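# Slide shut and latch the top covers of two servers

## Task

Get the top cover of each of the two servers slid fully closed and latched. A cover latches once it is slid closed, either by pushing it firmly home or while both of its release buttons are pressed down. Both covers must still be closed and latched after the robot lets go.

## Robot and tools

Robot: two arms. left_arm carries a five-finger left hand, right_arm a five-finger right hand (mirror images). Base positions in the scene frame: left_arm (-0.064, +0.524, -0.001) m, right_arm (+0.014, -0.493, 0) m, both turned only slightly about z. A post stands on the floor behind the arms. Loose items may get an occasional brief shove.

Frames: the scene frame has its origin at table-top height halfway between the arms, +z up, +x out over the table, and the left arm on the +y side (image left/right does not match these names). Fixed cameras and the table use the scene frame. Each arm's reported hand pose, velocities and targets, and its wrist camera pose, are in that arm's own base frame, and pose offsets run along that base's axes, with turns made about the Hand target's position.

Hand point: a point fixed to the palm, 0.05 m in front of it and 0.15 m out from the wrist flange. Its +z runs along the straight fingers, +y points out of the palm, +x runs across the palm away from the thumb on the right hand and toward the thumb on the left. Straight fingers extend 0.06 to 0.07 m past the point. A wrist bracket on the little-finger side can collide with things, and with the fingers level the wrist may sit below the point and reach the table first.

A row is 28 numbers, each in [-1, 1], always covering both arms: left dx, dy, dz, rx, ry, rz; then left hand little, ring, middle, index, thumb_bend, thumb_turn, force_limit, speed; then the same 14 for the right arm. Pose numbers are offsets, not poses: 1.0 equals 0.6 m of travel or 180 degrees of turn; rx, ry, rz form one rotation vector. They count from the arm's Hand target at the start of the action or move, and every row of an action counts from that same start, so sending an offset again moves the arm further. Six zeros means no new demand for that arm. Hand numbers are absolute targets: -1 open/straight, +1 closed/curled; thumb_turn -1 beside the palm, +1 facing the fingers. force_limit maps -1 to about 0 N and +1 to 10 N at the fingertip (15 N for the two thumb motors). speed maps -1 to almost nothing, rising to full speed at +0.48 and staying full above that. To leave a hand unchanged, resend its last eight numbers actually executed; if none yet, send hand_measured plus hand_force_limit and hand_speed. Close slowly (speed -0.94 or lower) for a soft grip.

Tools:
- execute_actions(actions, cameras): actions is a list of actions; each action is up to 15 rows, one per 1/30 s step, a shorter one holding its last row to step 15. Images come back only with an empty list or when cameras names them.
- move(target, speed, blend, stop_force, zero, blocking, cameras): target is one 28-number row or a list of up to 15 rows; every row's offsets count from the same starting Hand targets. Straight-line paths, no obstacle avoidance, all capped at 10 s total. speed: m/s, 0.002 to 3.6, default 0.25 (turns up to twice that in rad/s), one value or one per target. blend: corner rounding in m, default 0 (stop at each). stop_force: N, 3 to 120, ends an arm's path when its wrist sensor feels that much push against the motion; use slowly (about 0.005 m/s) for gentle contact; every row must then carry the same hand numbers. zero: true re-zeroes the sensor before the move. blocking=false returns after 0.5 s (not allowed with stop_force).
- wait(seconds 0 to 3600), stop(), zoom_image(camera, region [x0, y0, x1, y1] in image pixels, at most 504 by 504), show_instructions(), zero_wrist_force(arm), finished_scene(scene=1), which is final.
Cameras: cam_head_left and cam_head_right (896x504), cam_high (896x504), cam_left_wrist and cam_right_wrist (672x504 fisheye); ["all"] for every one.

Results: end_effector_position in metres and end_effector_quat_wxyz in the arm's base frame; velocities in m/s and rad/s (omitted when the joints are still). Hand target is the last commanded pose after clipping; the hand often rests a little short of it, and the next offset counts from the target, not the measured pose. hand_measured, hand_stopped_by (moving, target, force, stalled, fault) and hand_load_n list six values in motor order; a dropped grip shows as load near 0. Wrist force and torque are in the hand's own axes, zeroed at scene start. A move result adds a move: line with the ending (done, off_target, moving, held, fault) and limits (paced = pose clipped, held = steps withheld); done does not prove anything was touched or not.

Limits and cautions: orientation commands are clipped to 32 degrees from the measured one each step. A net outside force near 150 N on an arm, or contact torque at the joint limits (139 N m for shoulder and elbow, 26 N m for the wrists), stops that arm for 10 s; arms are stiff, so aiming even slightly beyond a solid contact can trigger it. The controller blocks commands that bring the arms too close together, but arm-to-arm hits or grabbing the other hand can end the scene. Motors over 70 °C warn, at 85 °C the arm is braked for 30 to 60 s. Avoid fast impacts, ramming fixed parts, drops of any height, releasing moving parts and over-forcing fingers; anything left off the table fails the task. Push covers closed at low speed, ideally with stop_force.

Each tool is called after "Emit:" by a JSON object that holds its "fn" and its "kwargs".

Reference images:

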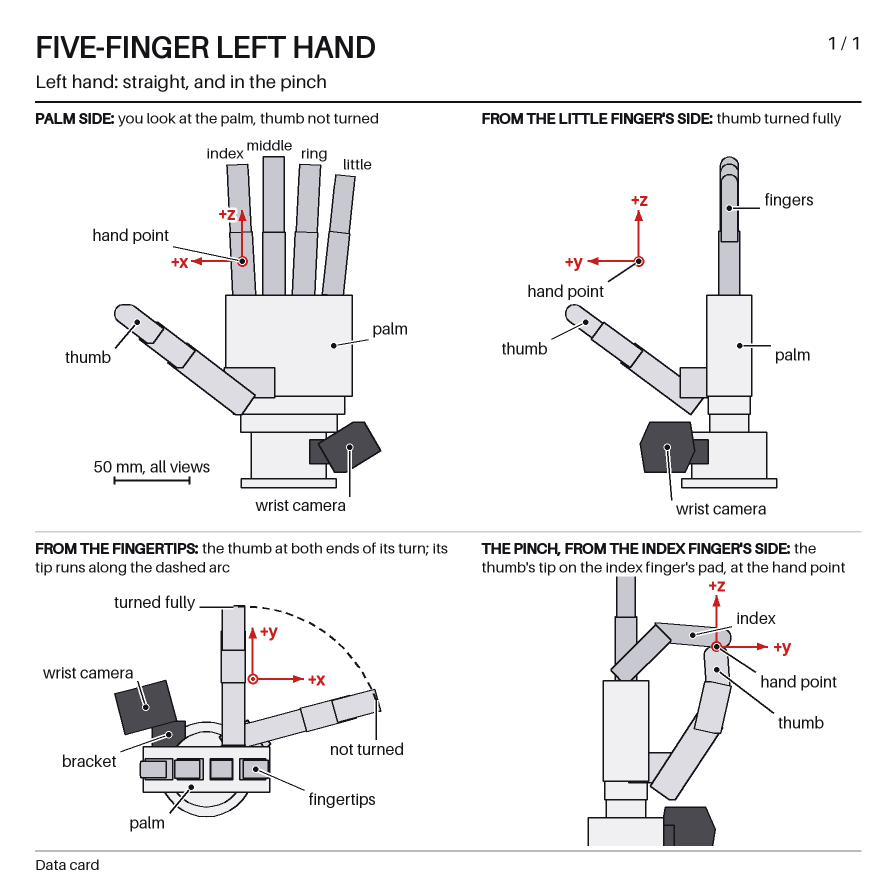

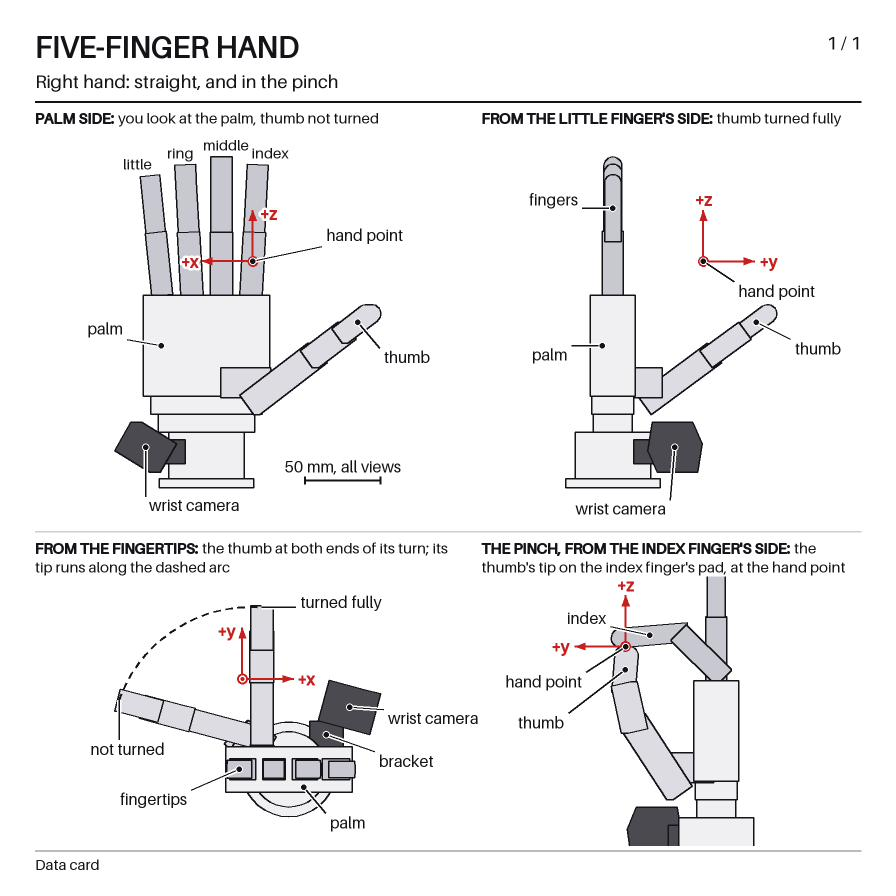

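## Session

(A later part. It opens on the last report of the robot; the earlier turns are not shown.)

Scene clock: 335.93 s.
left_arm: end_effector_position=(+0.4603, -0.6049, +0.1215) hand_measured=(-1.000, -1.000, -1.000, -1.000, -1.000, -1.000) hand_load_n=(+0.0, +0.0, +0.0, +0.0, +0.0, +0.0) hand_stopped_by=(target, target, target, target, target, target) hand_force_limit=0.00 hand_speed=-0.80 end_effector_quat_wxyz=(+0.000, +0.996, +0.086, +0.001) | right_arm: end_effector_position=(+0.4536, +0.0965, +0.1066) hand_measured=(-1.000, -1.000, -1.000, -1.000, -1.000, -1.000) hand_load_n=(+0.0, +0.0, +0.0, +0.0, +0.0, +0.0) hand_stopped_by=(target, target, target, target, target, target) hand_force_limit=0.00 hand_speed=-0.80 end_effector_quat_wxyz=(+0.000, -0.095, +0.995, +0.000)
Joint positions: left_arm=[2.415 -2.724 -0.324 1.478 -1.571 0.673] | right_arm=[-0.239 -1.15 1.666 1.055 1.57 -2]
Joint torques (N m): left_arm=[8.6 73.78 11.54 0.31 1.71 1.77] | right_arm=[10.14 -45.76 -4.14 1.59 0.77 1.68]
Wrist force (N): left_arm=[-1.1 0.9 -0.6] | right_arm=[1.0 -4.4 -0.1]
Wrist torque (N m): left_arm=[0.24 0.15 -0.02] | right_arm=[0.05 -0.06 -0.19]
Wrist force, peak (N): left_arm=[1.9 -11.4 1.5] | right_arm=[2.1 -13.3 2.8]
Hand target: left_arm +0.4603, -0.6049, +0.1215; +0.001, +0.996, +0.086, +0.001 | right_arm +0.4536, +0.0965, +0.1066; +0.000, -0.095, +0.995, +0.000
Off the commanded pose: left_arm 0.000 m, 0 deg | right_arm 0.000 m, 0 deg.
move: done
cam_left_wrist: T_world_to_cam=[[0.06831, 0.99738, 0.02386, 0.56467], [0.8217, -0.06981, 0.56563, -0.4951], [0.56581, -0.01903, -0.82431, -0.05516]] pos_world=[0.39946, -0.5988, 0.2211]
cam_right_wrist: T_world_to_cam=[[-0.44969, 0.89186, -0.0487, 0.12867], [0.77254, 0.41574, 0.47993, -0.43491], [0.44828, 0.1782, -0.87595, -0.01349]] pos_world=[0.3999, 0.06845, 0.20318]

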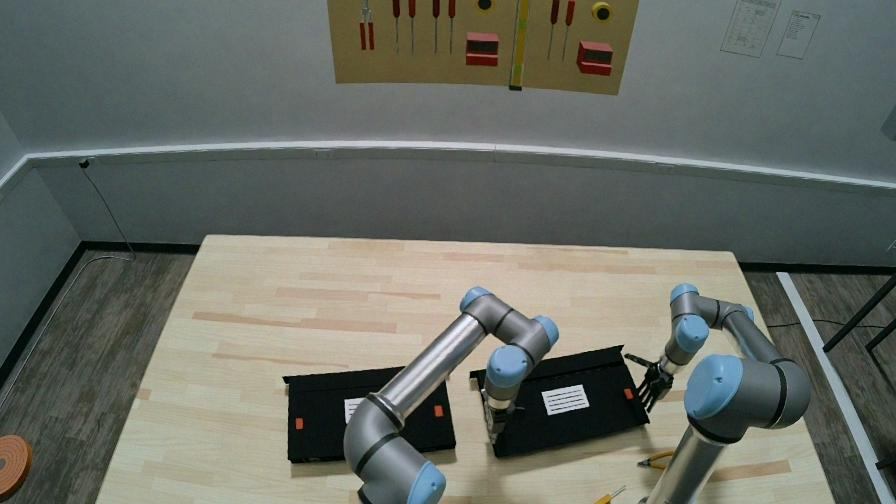

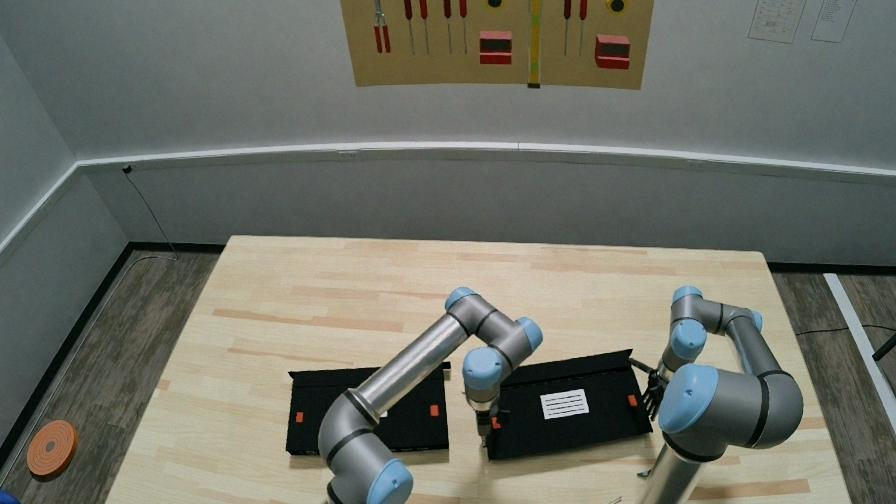

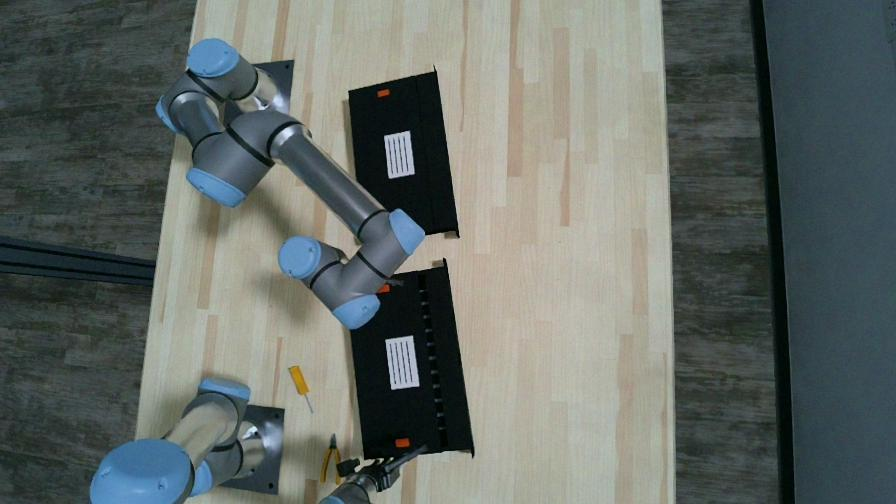

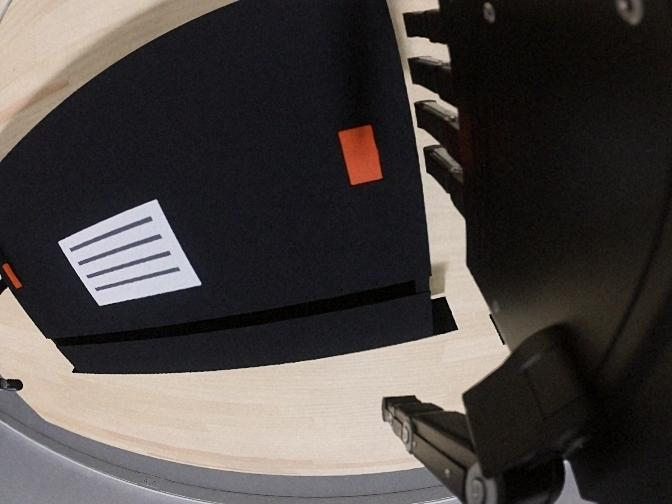

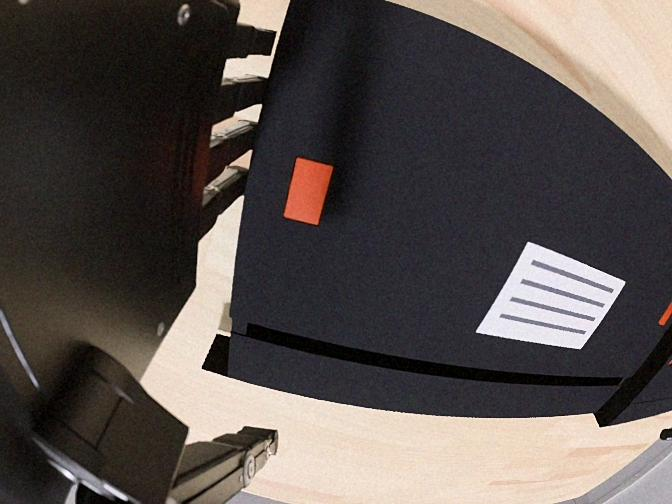

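Emit:
{"fn": "move", "kwargs": {"target": [[0,0,0.0,0,0,0,-1,-1,-1,-1,-1,-1,0,-0.8,0.003,-0.0164,0,0,0,0,-1,-1,-1,-1,-1,-1,0,-0.8],[0,0,0.035,0,0,0,-1,-1,-1,-1,-1,-1,0,-0.8,0.003,-0.0164,0.06,0,0,0,-1,-1,-1,-1,-1,-1,0,-0.8],[0.0088,-0.0492,0.035,0,0,0,-1,-1,-1,-1,-1,-1,0,-0.8,-0.0062,0.033,0.06,0,0,0,-1,-1,-1,-1,-1,-1,0,-0.8]], "speed": 0.06}}

Emit:
{"fn": "move", "kwargs": {"target": [0,0,-0.06,0,0,0,-1,-1,-1,-1,-1,-1,0,-0.8,0,0,-0.06,0,0,0,-1,-1,-1,-1,-1,-1,0,-0.8], "speed": 0.008, "stop_force": 3, "cameras": ["all"]}}

Scene clock: 354.43 s.
left_arm: end_effector_position=(+0.4647, -0.6332, +0.1421) hand_measured=(-1.000, -1.000, -1.000, -1.000, -1.000, -1.000) hand_load_n=(+0.0, +0.0, +0.0, +0.0, +0.0, +0.0) hand_stopped_by=(target, target, target, target, target, target) hand_force_limit=0.00 hand_speed=-0.80 end_effector_quat_wxyz=(+0.036, +0.995, +0.086, +0.022) | right_arm: end_effector_position=(+0.4499, +0.1162, +0.1426) hand_measured=(-1.000, -1.000, -1.000, -1.000, -1.000, -1.000) hand_load_n=(+0.0, +0.0, +0.0, +0.0, +0.0, -0.5) hand_stopped_by=(target, target, target, target, target, target) hand_force_limit=0.00 hand_speed=-0.80 end_effector_quat_wxyz=(+0.000, -0.095, +0.995, +0.000)
Joint positions: left_arm=[2.395 -2.838 -0.035 1.384 -1.554 0.652] | right_arm=[-0.194 -1.193 1.626 1.138 1.57 -1.955]
Joint torques (N m): left_arm=[-8.95 46.92 23.74 0.57 1.71 -2.68] | right_arm=[9.05 -44.22 -6.32 1.18 1.12 1.68]
Wrist force (N): left_arm=[-1.1 1.0 -0.3] | right_arm=[0.5 0.8 -0.1]
Wrist torque (N m): left_arm=[0.20 0.16 0.06] | right_arm=[0.10 -0.08 0.02]
Wrist force, peak (N): left_arm=[-1.3 1.1 -0.9] | right_arm=[0.9 -4.4 -0.4]
Hand target: left_arm +0.4656, -0.6344, +0.1425; +0.001, +0.996, +0.086, +0.001 | right_arm +0.4499, +0.1163, +0.1426; +0.000, -0.095, +0.995, +0.000
Off the commanded pose: left_arm 0.002 m, 5 deg | right_arm 0.000 m, 0 deg.
elbow stopped short (left arm): the move would have taken joint 3 (elbow) straighter than the controller allows.
move: off_target (left_arm)

Scene clock: 358.93 s.
left_arm: end_effector_position=(+0.4645, -0.6330, +0.1243) hand_measured=(-1.000, -1.000, -1.000, -1.000, -1.000, -1.000) hand_load_n=(+0.0, +0.0, +0.5, +0.0, +0.0, +0.0) hand_stopped_by=(target, target, target, target, target, target) hand_force_limit=0.00 hand_speed=-0.80 end_effector_quat_wxyz=(+0.027, +0.996, +0.086, +0.016) | right_arm: end_effector_position=(+0.4499, +0.1163, +0.1197) hand_measured=(-1.000, -1.000, -1.000, -1.000, -1.000, -1.000) hand_load_n=(+0.0, +0.0, +0.0, +0.0, +0.0, +0.0) hand_stopped_by=(target, target, target, target, target, target) hand_force_limit=0.00 hand_speed=-0.80 end_effector_quat_wxyz=(+0.000, -0.095, +0.995, +0.000)
Joint positions: left_arm=[2.394 -2.86 -0.035 1.386 -1.559 0.651] | right_arm=[-0.194 -1.169 1.656 1.083 1.57 -1.955]
Joint torques (N m): left_arm=[0.51 72.92 10.2 -4.58 1.36 -0.31] | right_arm=[8.62 -43.27 -25.85 3.37 1.42 1.5]
Wrist force (N): left_arm=[-1.0 1.2 -4.0] | right_arm=[-0.1 0.7 -4.4]
Wrist torque (N m): left_arm=[0.45 0.05 0.06] | right_arm=[0.39 0.00 -0.02]
Wrist force, peak (N): left_arm=[-0.4 0.8 -8.4] | right_arm=[0.0 0.6 -10.7]
Hand target: left_arm +0.4645, -0.6330, +0.1243; +0.027, +0.996, +0.086, +0.016 (not the last commanded pose) | right_arm +0.4499, +0.1163, +0.1197; +0.000, -0.095, +0.995, +0.000 (not the last commanded pose)
Off the commanded pose: left_arm 0.018 m, 4 deg | right_arm 0.013 m, 0 deg.
elbow stopped short (left arm): the move would have taken joint 3 (elbow) straighter than the controller allows.
move: contact (left_arm, right_arm)
cam_left_wrist: T_world_to_cam=[[0.06859, 0.99737, -0.02353, 0.59804], [0.80106, -0.041, 0.59718, -0.47817], [0.59464, -0.05981, -0.80176, -0.0978]] pos_world=[0.40018, -0.62192, 0.22121]
cam_right_wrist: T_world_to_cam=[[-0.44968, 0.89187, -0.04865, 0.10997], [0.7726, 0.41572, 0.47987, -0.44657], [0.4482, 0.1782, -0.87599, -0.00384]] pos_world=[0.3962, 0.08825, 0.21628]

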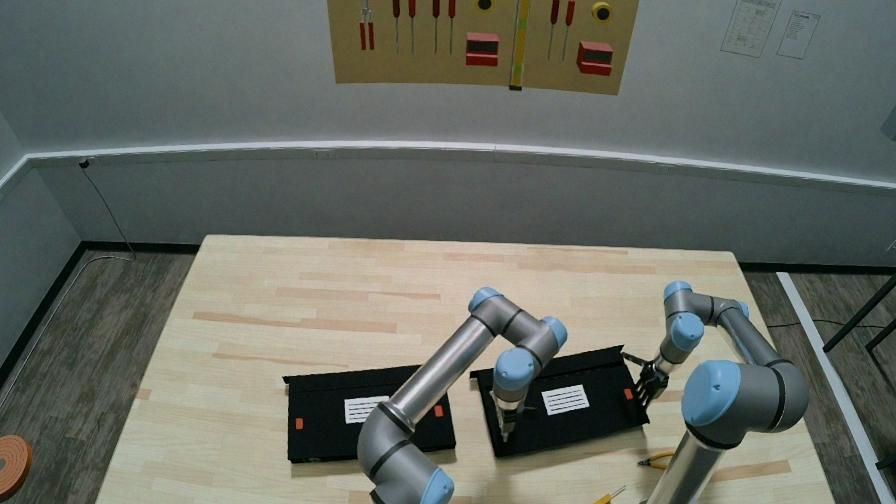

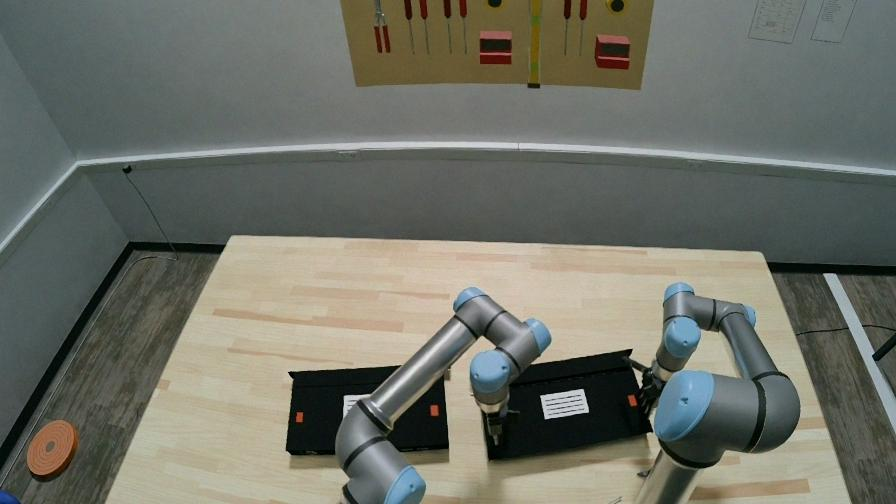

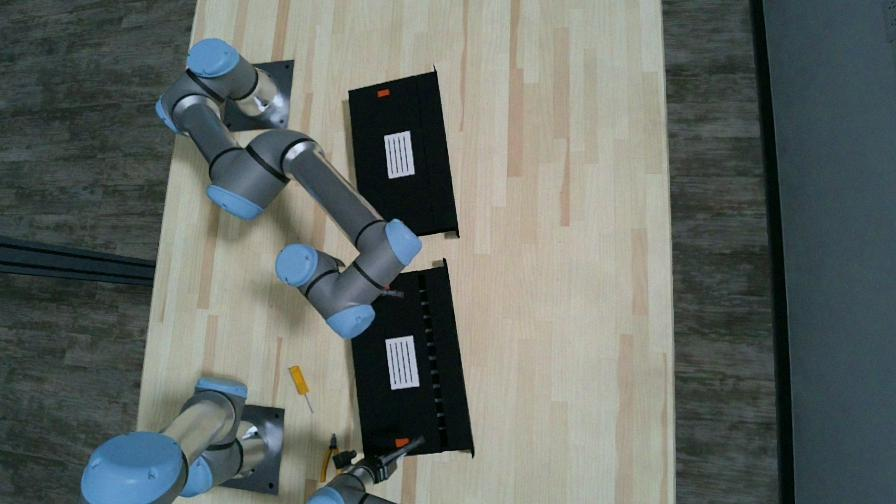

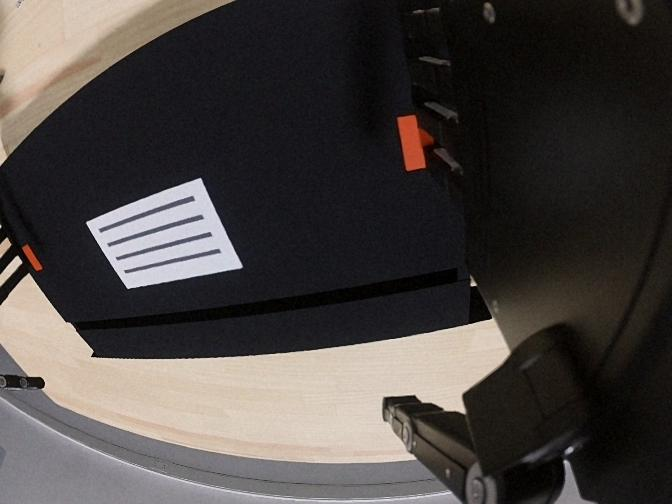

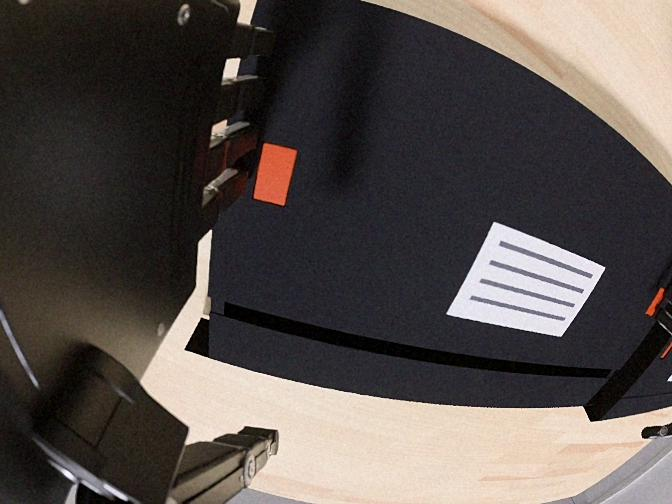

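Emit:
{"fn": "move", "kwargs": {"target": [[0,0,0.133,0,0,0,-1,-1,-1,-1,-1,-1,0,-0.8,0,0,0.134,0,0,0,-1,-1,-1,-1,-1,-1,0,-0.8],[-0.167,0.2,0.133,0,0,0,-1,-1,-1,-1,-1,-1,0,-0.8,-0.1582,0.1545,0.134,0,0,-0.5006,-1,-1,-1,-1,-1,-1,0,-0.8],[-0.167,0.2,0.133,0,0,0,-1,-1,-1,-1,-1,-1,0,-0.8,-0.1582,0.1545,-0.041,0,0,-0.5006,-1,-1,-1,-1,-1,-1,0,-0.8]], "speed": [0.15,0.3,0.1], "blend": [0.02,0,0], "cameras": ["all"]}}

Scene clock: 391.17 s.
left_arm: end_effector_position=(+0.3643, -0.5130, +0.2041) hand_measured=(-1.000, -1.000, -1.000, -1.000, -1.000, -1.000) hand_load_n=(+0.0, -0.5, +0.0, +0.0, +0.0, +0.0) hand_stopped_by=(target, target, target, target, target, target) hand_force_limit=0.00 hand_speed=-0.80 end_effector_quat_wxyz=(+0.027, +0.996, +0.086, +0.016) | right_arm: end_effector_position=(+0.3549, +0.2090, +0.0952) hand_measured=(-1.000, -1.000, -1.000, -1.000, -1.000, -1.000) hand_load_n=(+0.0, +0.0, +0.0, -0.5, +0.0, +0.0) hand_stopped_by=(target, target, target, target, target, target) hand_force_limit=0.00 hand_speed=-0.80 end_effector_quat_wxyz=(+0.000, +0.637, +0.771, +0.000)
Joint positions: left_arm=[2.431 -2.174 -1.113 1.777 -1.556 0.688] | right_arm=[0.296 -1.28 1.889 0.962 1.571 0.108]
Joint torques (N m): left_arm=[8.46 58.33 10.87 0.52 1.63 1.81] | right_arm=[9.49 -15.4 -4.07 0.99 1.8 1.07]
Wrist force (N): left_arm=[-1.2 0.9 -0.5] | right_arm=[0.7 1.0 0.2]
Wrist torque (N m): left_arm=[0.20 0.17 -0.04] | right_arm=[0.10 -0.13 0.03]
Wrist force, peak (N): left_arm=[-0.9 0.9 -4.3] | right_arm=[0.2 0.5 -4.6]
Hand target: left_arm +0.3643, -0.5130, +0.2041; +0.027, +0.996, +0.086, +0.016 | right_arm +0.3549, +0.2090, +0.0951; +0.000, +0.637, +0.771, +0.000
Off the commanded pose: left_arm 0.000 m, 0 deg | right_arm 0.000 m, 0 deg.
elbow stopped short (left arm): the move would have taken joint 3 (elbow) straighter than the controller allows.
move: done
cam_left_wrist: T_world_to_cam=[[0.06859, 0.99737, -0.02353, 0.48711], [0.80109, -0.04101, 0.59713, -0.4407], [0.59459, -0.05981, -0.8018, 0.03304]] pos_world=[0.29998, -0.50192, 0.30111]
cam_right_wrist: T_world_to_cam=[[0.89272, 0.44796, -0.04872, -0.40031], [0.41426, -0.77337, 0.47989, -0.02435], [0.17729, -0.44859, -0.87598, 0.22786]] pos_world=[0.32706, 0.26271, 0.19178]

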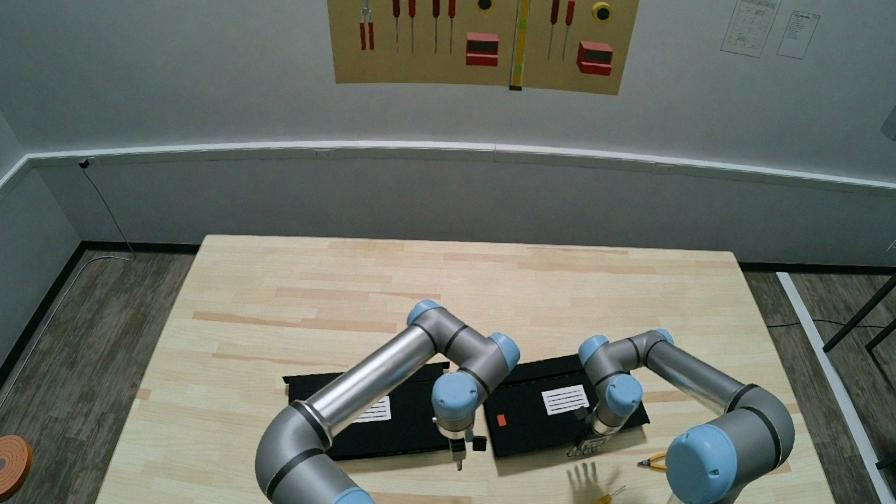

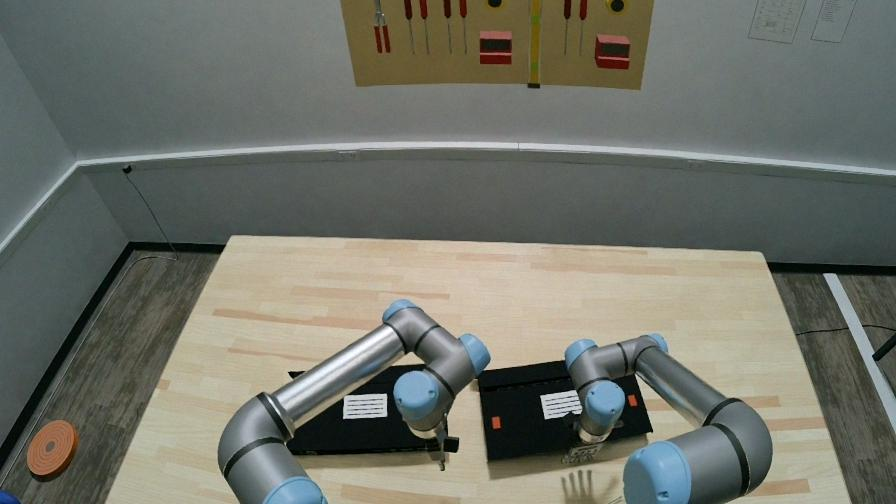

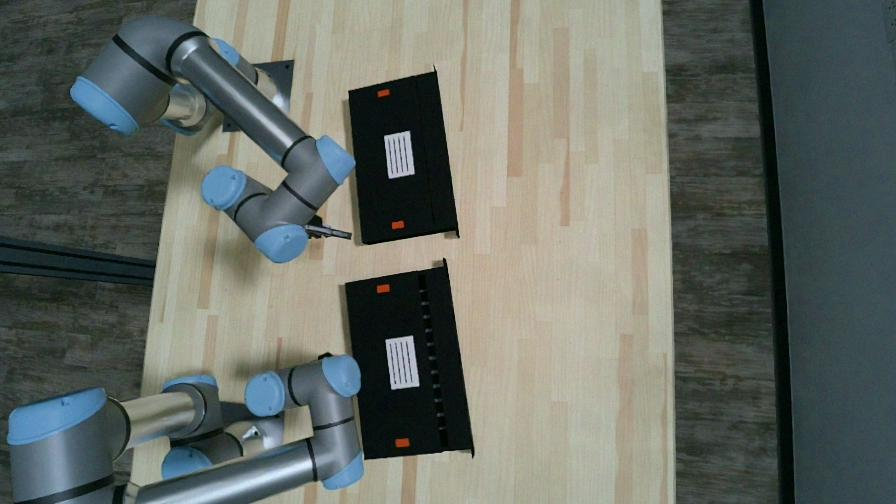

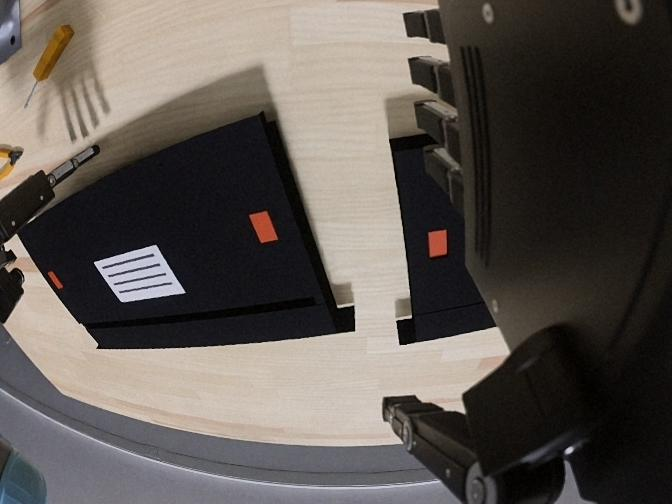

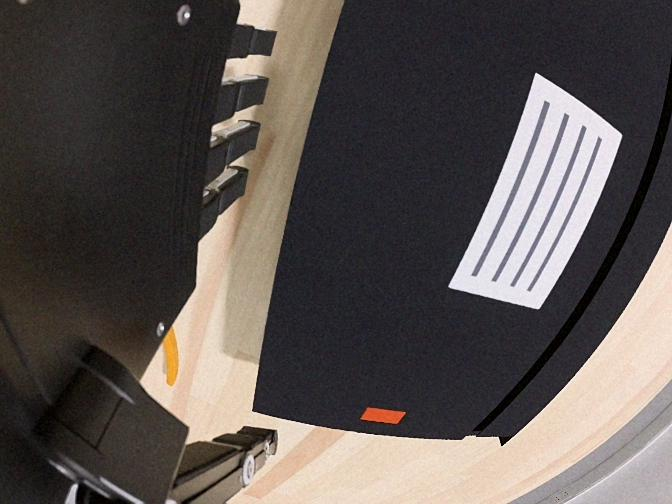

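Emit:
{"fn": "zoom_image", "kwargs": {"camera": "cam_high", "region": [330, 250, 490, 480]}}

Emit:
{"fn": "zoom_image", "kwargs": {"camera": "cam_left_wrist", "region": [200, 90, 380, 360]}}

Emit:
{"fn": "zoom_image", "kwargs": {"camera": "cam_head_left", "region": [460, 340, 670, 470]}}

Scaled by 2.191 from the camera's image (finer frame: 1280x720).

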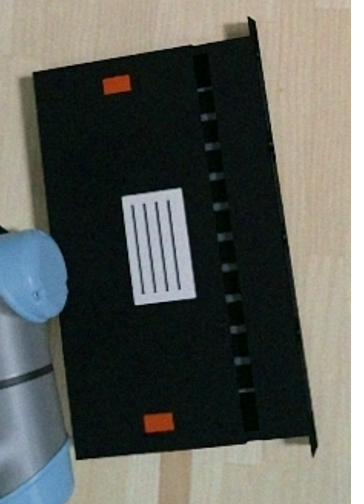

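Scaled by 1.867 from the camera's image (finer frame: 960x720).

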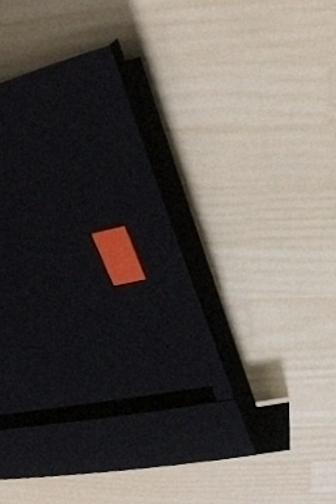

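Scaled by 2.400 from the camera's image (finer frame: 1280x720).

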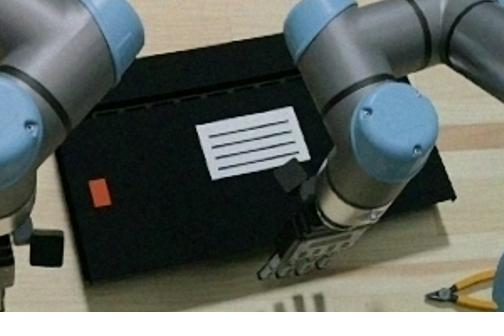

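Emit:
{"fn": "move", "kwargs": {"target": [0,0,0,0,0,0,-1,-1,-1,-1,-1,-1,0,-0.8,0.0573,0.011,0,0,0,0,-1,-1,-1,-1,-1,-1,0,-0.8], "speed": 0.01, "stop_force": 3, "cameras": ["cam_left_wrist","cam_right_wrist","cam_high"]}}

Scene clock: 401.93 s.
left_arm: end_effector_position=(+0.3643, -0.5130, +0.2041) hand_measured=(-1.000, -1.000, -1.000, -1.000, -1.000, -1.000) hand_load_n=(+0.0, +0.0, +0.0, +0.0, +0.0, +0.0) hand_stopped_by=(target, target, target, target, target, target) hand_force_limit=0.00 hand_speed=-0.80 end_effector_quat_wxyz=(+0.027, +0.996, +0.086, +0.016) | right_arm: end_effector_position=(+0.3797, +0.2137, +0.0951) hand_measured=(-1.000, -1.000, -1.000, -1.000, -1.000, -1.000) hand_load_n=(+0.0, +0.0, +0.0, +0.5, +0.0, +0.0) hand_stopped_by=(target, target, target, target, target, target) hand_force_limit=0.00 hand_speed=-0.80 end_effector_quat_wxyz=(+0.000, +0.637, +0.771, +0.000)
Joint positions: left_arm=[2.431 -2.174 -1.113 1.777 -1.556 0.688] | right_arm=[0.289 -1.231 1.82 0.981 1.571 0.1]
Joint torques (N m): left_arm=[8.57 58.65 11.55 0.38 1.75 1.69] | right_arm=[5.45 -42.01 -5.61 0.89 0.8 1.49]
Wrist force (N): left_arm=[-1.3 0.7 -0.4] | right_arm=[0.5 0.9 0.1]
Wrist torque (N m): left_arm=[0.17 0.19 -0.05] | right_arm=[0.11 -0.09 0.10]
Wrist force, peak (N): left_arm=[-1.3 1.0 -0.6] | right_arm=[0.4 -4.1 0.1]
Hand target: left_arm +0.3643, -0.5130, +0.2041; +0.027, +0.996, +0.086, +0.016 | right_arm +0.3797, +0.2137, +0.0951; +0.000, +0.637, +0.771, +0.000 (not the last commanded pose)
Off the commanded pose: left_arm 0.000 m, 0 deg | right_arm 0.010 m, 0 deg.
move: contact (right_arm)
cam_left_wrist: T_world_to_cam=[[0.06859, 0.99737, -0.02353, 0.48711], [0.80109, -0.04101, 0.59713, -0.44064], [0.59459, -0.05981, -0.8018, 0.03296]] pos_world=[0.29998, -0.50192, 0.30101]
cam_right_wrist: T_world_to_cam=[[0.89272, 0.44796, -0.04872, -0.42461], [0.41426, -0.77337, 0.47989, -0.03086], [0.17729, -0.44859, -0.87598, 0.22553]] pos_world=[0.35186, 0.26751, 0.19168]
Images, in order (width x height): cam_high 896x504, cam_left_wrist 672x504, cam_right_wrist 672x504.

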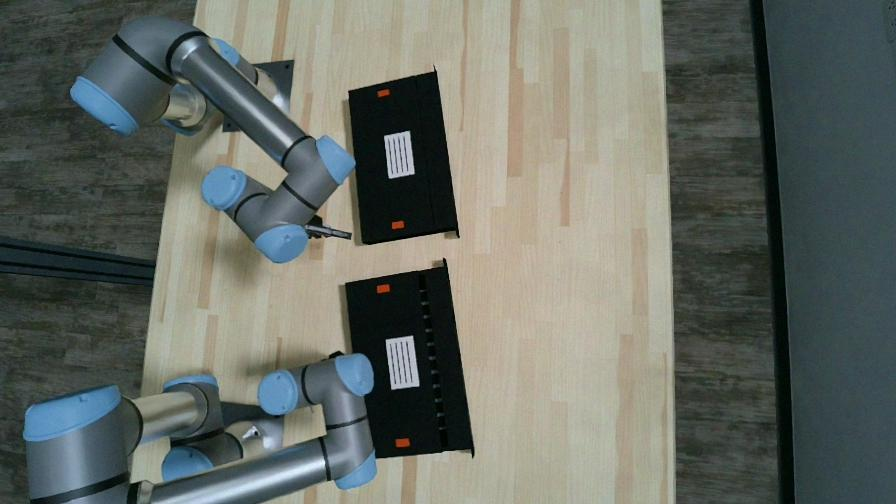

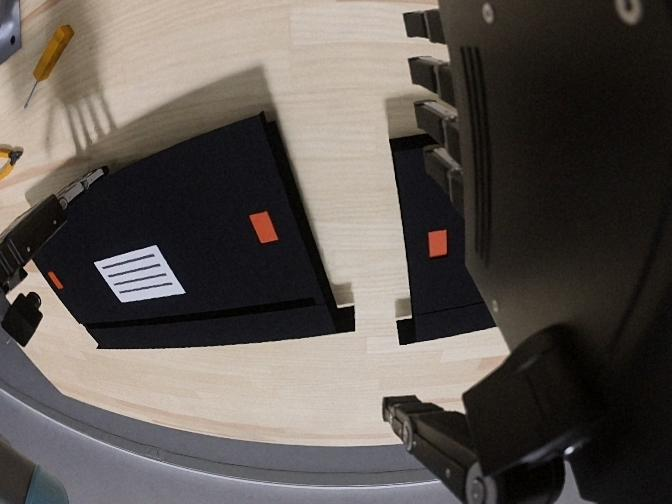

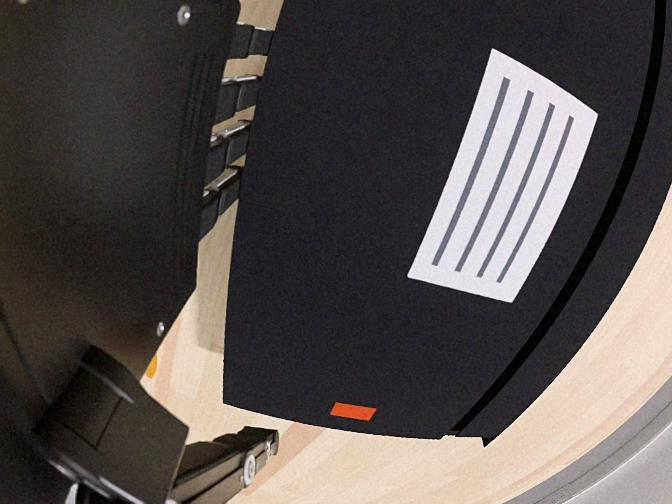

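Emit:
{"fn": "move", "kwargs": {"target": [0,0,0,0,0,0,-1,-1,-1,-1,-1,-1,0,-0.8,0.0082,0.0016,0,0,0,0,-1,-1,-1,-1,-1,-1,0,-0.8], "speed": 0.005, "stop_force": 12, "cameras": ["cam_left_wrist","cam_right_wrist"]}}

Scene clock: 406.30 s.
left_arm: end_effector_position=(+0.3643, -0.5130, +0.2041) hand_measured=(-1.000, -1.000, -1.000, -1.000, -1.000, -1.000) hand_load_n=(+0.0, +0.0, +0.0, +0.0, +0.0, +0.0) hand_stopped_by=(target, target, target, target, target, target) hand_force_limit=0.00 hand_speed=-0.80 end_effector_quat_wxyz=(+0.027, +0.996, +0.086, +0.016) | right_arm: end_effector_position=(+0.3846, +0.2147, +0.0951) hand_measured=(-1.000, -1.000, -1.000, -1.000, -1.000, -1.000) hand_load_n=(+0.0, +0.5, +0.0, +0.0, +0.0, +0.0) hand_stopped_by=(target, target, target, target, target, target) hand_force_limit=0.00 hand_speed=-0.80 end_effector_quat_wxyz=(+0.000, +0.637, +0.771, +0.000)
Joint positions: left_arm=[2.431 -2.174 -1.113 1.777 -1.556 0.688] | right_arm=[0.288 -1.221 1.806 0.986 1.571 0.099]
Joint torques (N m): left_arm=[8.3 58.28 11.66 0.51 1.6 1.64] | right_arm=[-11.99 -17.39 -26.95 2.33 0.42 -1.43]
Wrist force (N): left_arm=[-1.2 0.8 -0.4] | right_arm=[0.7 -4.2 -0.3]
Wrist torque (N m): left_arm=[0.18 0.17 -0.04] | right_arm=[0.02 -0.10 -0.11]
Wrist force, peak (N): left_arm=[-1.2 1.2 -0.4] | right_arm=[0.4 -4.4 0.2]
Hand target: left_arm +0.3643, -0.5130, +0.2041; +0.027, +0.996, +0.086, +0.016 | right_arm +0.3846, +0.2147, +0.0951; +0.000, +0.637, +0.771, +0.000
Off the commanded pose: left_arm 0.000 m, 0 deg | right_arm 0.000 m, 0 deg.
move: done
cam_left_wrist: T_world_to_cam=[[0.06859, 0.99737, -0.02353, 0.48711], [0.80109, -0.04101, 0.59713, -0.44064], [0.59459, -0.05981, -0.8018, 0.03296]] pos_world=[0.29998, -0.50192, 0.30101]
cam_right_wrist: T_world_to_cam=[[0.89271, 0.448, -0.04865, -0.4294], [0.41425, -0.77335, 0.47992, -0.03221], [0.17739, -0.44858, -0.87596, 0.22502]] pos_world=[0.35676, 0.26841, 0.19168]

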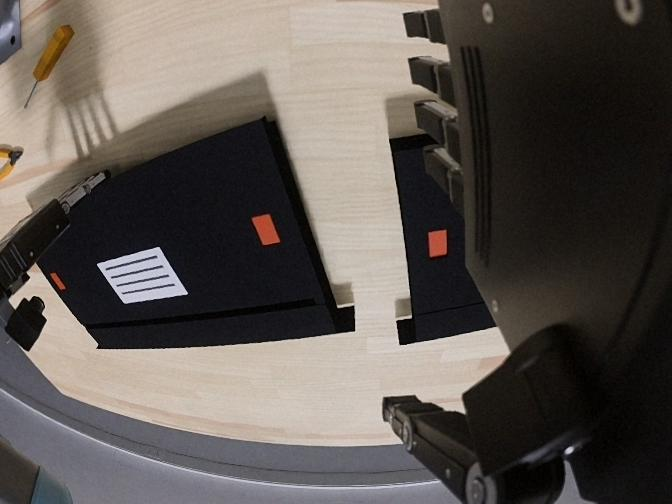

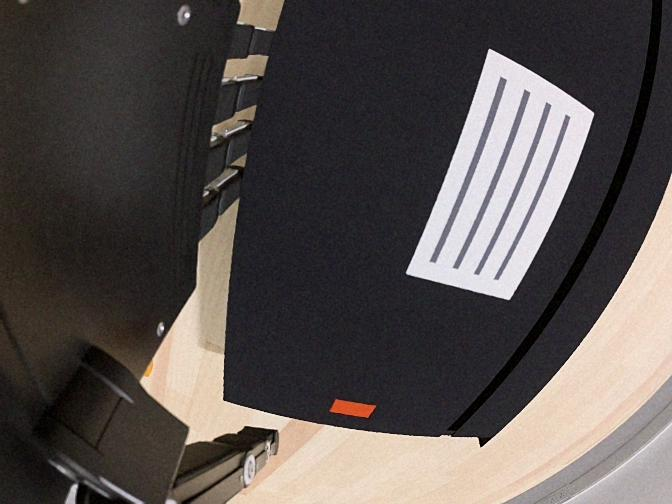

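Emit:
{"fn": "zoom_image", "kwargs": {"camera": "cam_left_wrist", "region": [240, 100, 370, 340]}}

Emit:
{"fn": "zoom_image", "kwargs": {"camera": "cam_right_wrist", "region": [380, 360, 520, 460]}}

Scaled by 2.100 from the camera's image (finer frame: 960x720).

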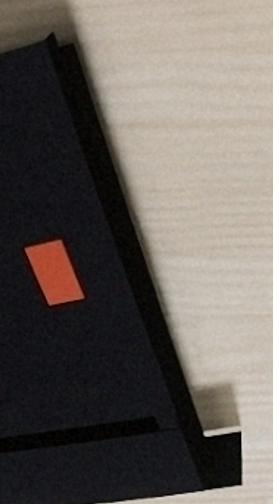

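Scaled by 3.600 from the camera's image (finer frame: 960x720).

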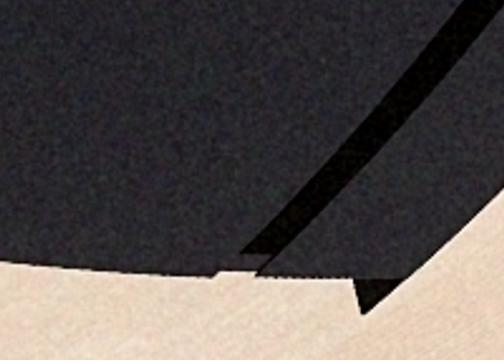

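Emit:
{"fn": "move", "kwargs": {"target": [[0,0,0,0,0,0,-1,-1,-1,-1,-1,-1,0,-0.8,-0.0164,-0.0031,0,0,0,0,-1,-1,-1,-1,-1,-1,0,-0.8],[0,0,0,0,0,0,-1,-1,-1,-1,-1,-1,0,-0.8,-0.0164,-0.0031,0.065,0,0,0,-1,-1,-1,-1,-1,-1,0,-0.8],[0,0,0,0,0,0,-1,-1,-1,-1,-1,-1,0,-0.8,0.0573,0.011,0.065,0,0,0,-1,-1,-1,-1,-1,-1,0,-0.8]], "speed": 0.08}}

Emit:
{"fn": "move", "kwargs": {"target": [0,0,0,0,0,0,-1,-1,-1,-1,-1,-1,0,-0.8,0,0,-0.06,0,0,0,-1,-1,-1,-1,-1,-1,0,-0.8], "speed": 0.008, "stop_force": 3, "cameras": ["cam_right_wrist","cam_left_wrist","cam_high","cam_head_left"]}}

Scene clock: 426.77 s.
left_arm: end_effector_position=(+0.3643, -0.5130, +0.2041) hand_measured=(-1.000, -1.000, -1.000, -1.000, -1.000, -1.000) hand_load_n=(+0.0, +0.0, +0.0, +0.0, +0.0, +0.0) hand_stopped_by=(target, target, target, target, target, target) hand_force_limit=0.00 hand_speed=-0.80 end_effector_quat_wxyz=(+0.027, +0.996, +0.086, +0.016) | right_arm: end_effector_position=(+0.4190, +0.2213, +0.1341) hand_measured=(-1.000, -1.000, -1.000, -1.000, -1.000, -1.000) hand_load_n=(+0.0, +0.0, +0.0, +0.0, +0.0, +0.0) hand_stopped_by=(target, target, target, target, target, target) hand_force_limit=0.00 hand_speed=-0.80 end_effector_quat_wxyz=(+0.000, +0.637, +0.771, +0.000)
Joint positions: left_arm=[2.431 -2.174 -1.113 1.777 -1.556 0.688] | right_arm=[0.279 -1.198 1.658 1.111 1.571 0.091]
Joint torques (N m): left_arm=[8.55 57.95 11.54 0.44 1.59 1.67] | right_arm=[-12.92 -19.31 -27.18 3.45 0.52 -1.51]
Wrist force (N): left_arm=[-1.1 0.9 -0.4] | right_arm=[0.4 1.1 -0.1]
Wrist torque (N m): left_arm=[0.19 0.16 -0.04] | right_arm=[0.15 -0.07 0.10]
Wrist force, peak (N): left_arm=[-1.3 1.0 -0.7] | right_arm=[0.8 -4.4 -0.3]
Hand target: left_arm +0.3643, -0.5130, +0.2041; +0.027, +0.996, +0.086, +0.016 | right_arm +0.4190, +0.2213, +0.1341; +0.000, +0.637, +0.771, +0.000
Off the commanded pose: left_arm 0.000 m, 0 deg | right_arm 0.000 m, 0 deg.
move: done

Scene clock: 430.17 s.
left_arm: end_effector_position=(+0.3643, -0.5130, +0.2041) hand_measured=(-1.000, -1.000, -1.000, -1.000, -1.000, -1.000) hand_load_n=(-0.5, +0.0, +0.0, +0.0, +0.0, +0.0) hand_stopped_by=(target, target, target, target, target, target) hand_force_limit=0.00 hand_speed=-0.80 end_effector_quat_wxyz=(+0.027, +0.996, +0.086, +0.016) | right_arm: end_effector_position=(+0.4190, +0.2213, +0.1167) hand_measured=(-1.000, -1.000, -1.000, -1.000, -1.000, -1.000) hand_load_n=(+0.0, +0.0, +0.0, +0.0, +0.0, +0.0) hand_stopped_by=(target, target, target, target, target, target) hand_force_limit=0.00 hand_speed=-0.80 end_effector_quat_wxyz=(+0.000, +0.637, +0.771, +0.000)
Joint positions: left_arm=[2.431 -2.174 -1.113 1.777 -1.556 0.688] | right_arm=[0.279 -1.179 1.68 1.069 1.571 0.091]
Joint torques (N m): left_arm=[8.46 58.42 11.55 0.39 1.58 1.73] | right_arm=[-10.77 -42.32 -26.65 3 1.66 -1.43]
Wrist force (N): left_arm=[-1.0 1.0 -0.6] | right_arm=[0.6 0.9 -4.6]
Wrist torque (N m): left_arm=[0.23 0.14 -0.04] | right_arm=[0.38 0.01 0.12]
Wrist force, peak (N): left_arm=[-1.4 1.0 -0.6] | right_arm=[0.3 0.9 -12.4]
Hand target: left_arm +0.3643, -0.5130, +0.2041; +0.027, +0.996, +0.086, +0.016 | right_arm +0.4190, +0.2213, +0.1167; +0.000, +0.637, +0.771, +0.000 (not the last commanded pose)
Off the commanded pose: left_arm 0.000 m, 0 deg | right_arm 0.019 m, 0 deg.
move: contact (right_arm)
cam_left_wrist: T_world_to_cam=[[0.06859, 0.99737, -0.02353, 0.48711], [0.80109, -0.04101, 0.59713, -0.44064], [0.59459, -0.05981, -0.8018, 0.03296]] pos_world=[0.29998, -0.50192, 0.30101]
cam_right_wrist: T_world_to_cam=[[0.89272, 0.44796, -0.04872, -0.46199], [0.41426, -0.77337, 0.47989, -0.05176], [0.17729, -0.44859, -0.87598, 0.24093]] pos_world=[0.39116, 0.27501, 0.21338]
Images, in order (width x height): cam_head_left 896x504, cam_high 896x504, cam_left_wrist 672x504, cam_right_wrist 672x504.

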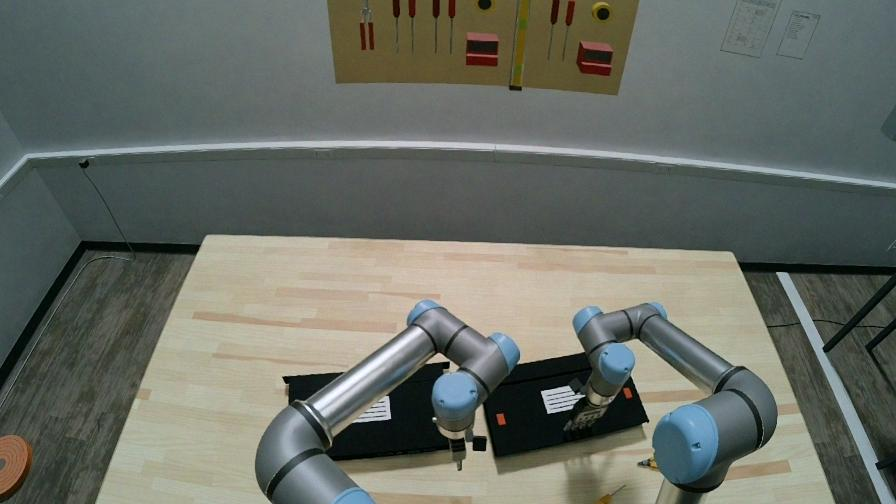

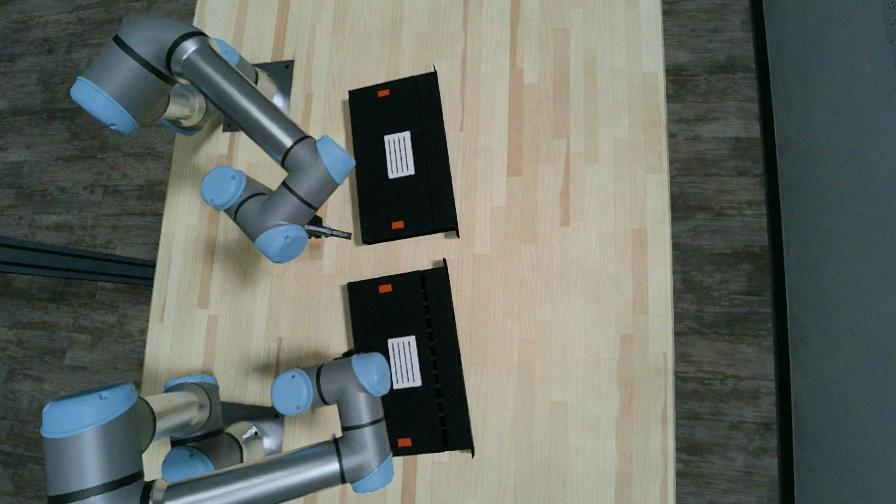

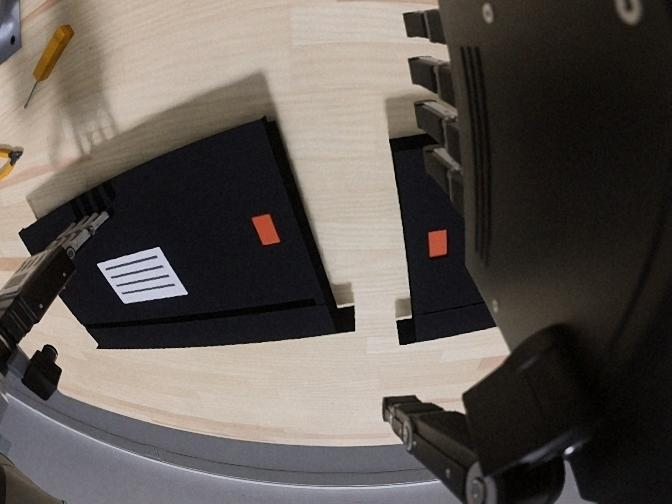

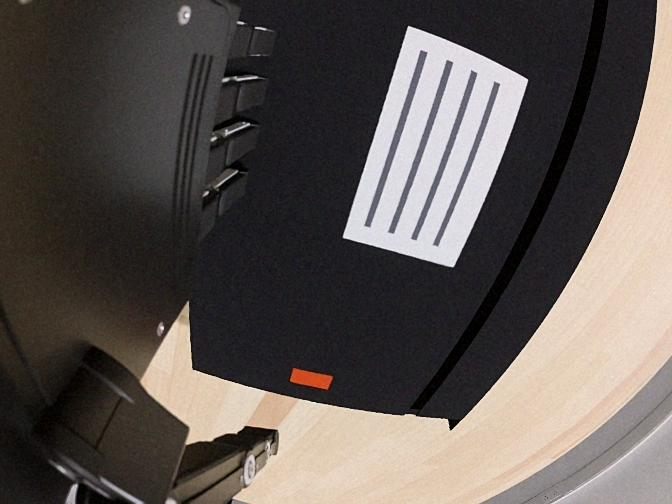

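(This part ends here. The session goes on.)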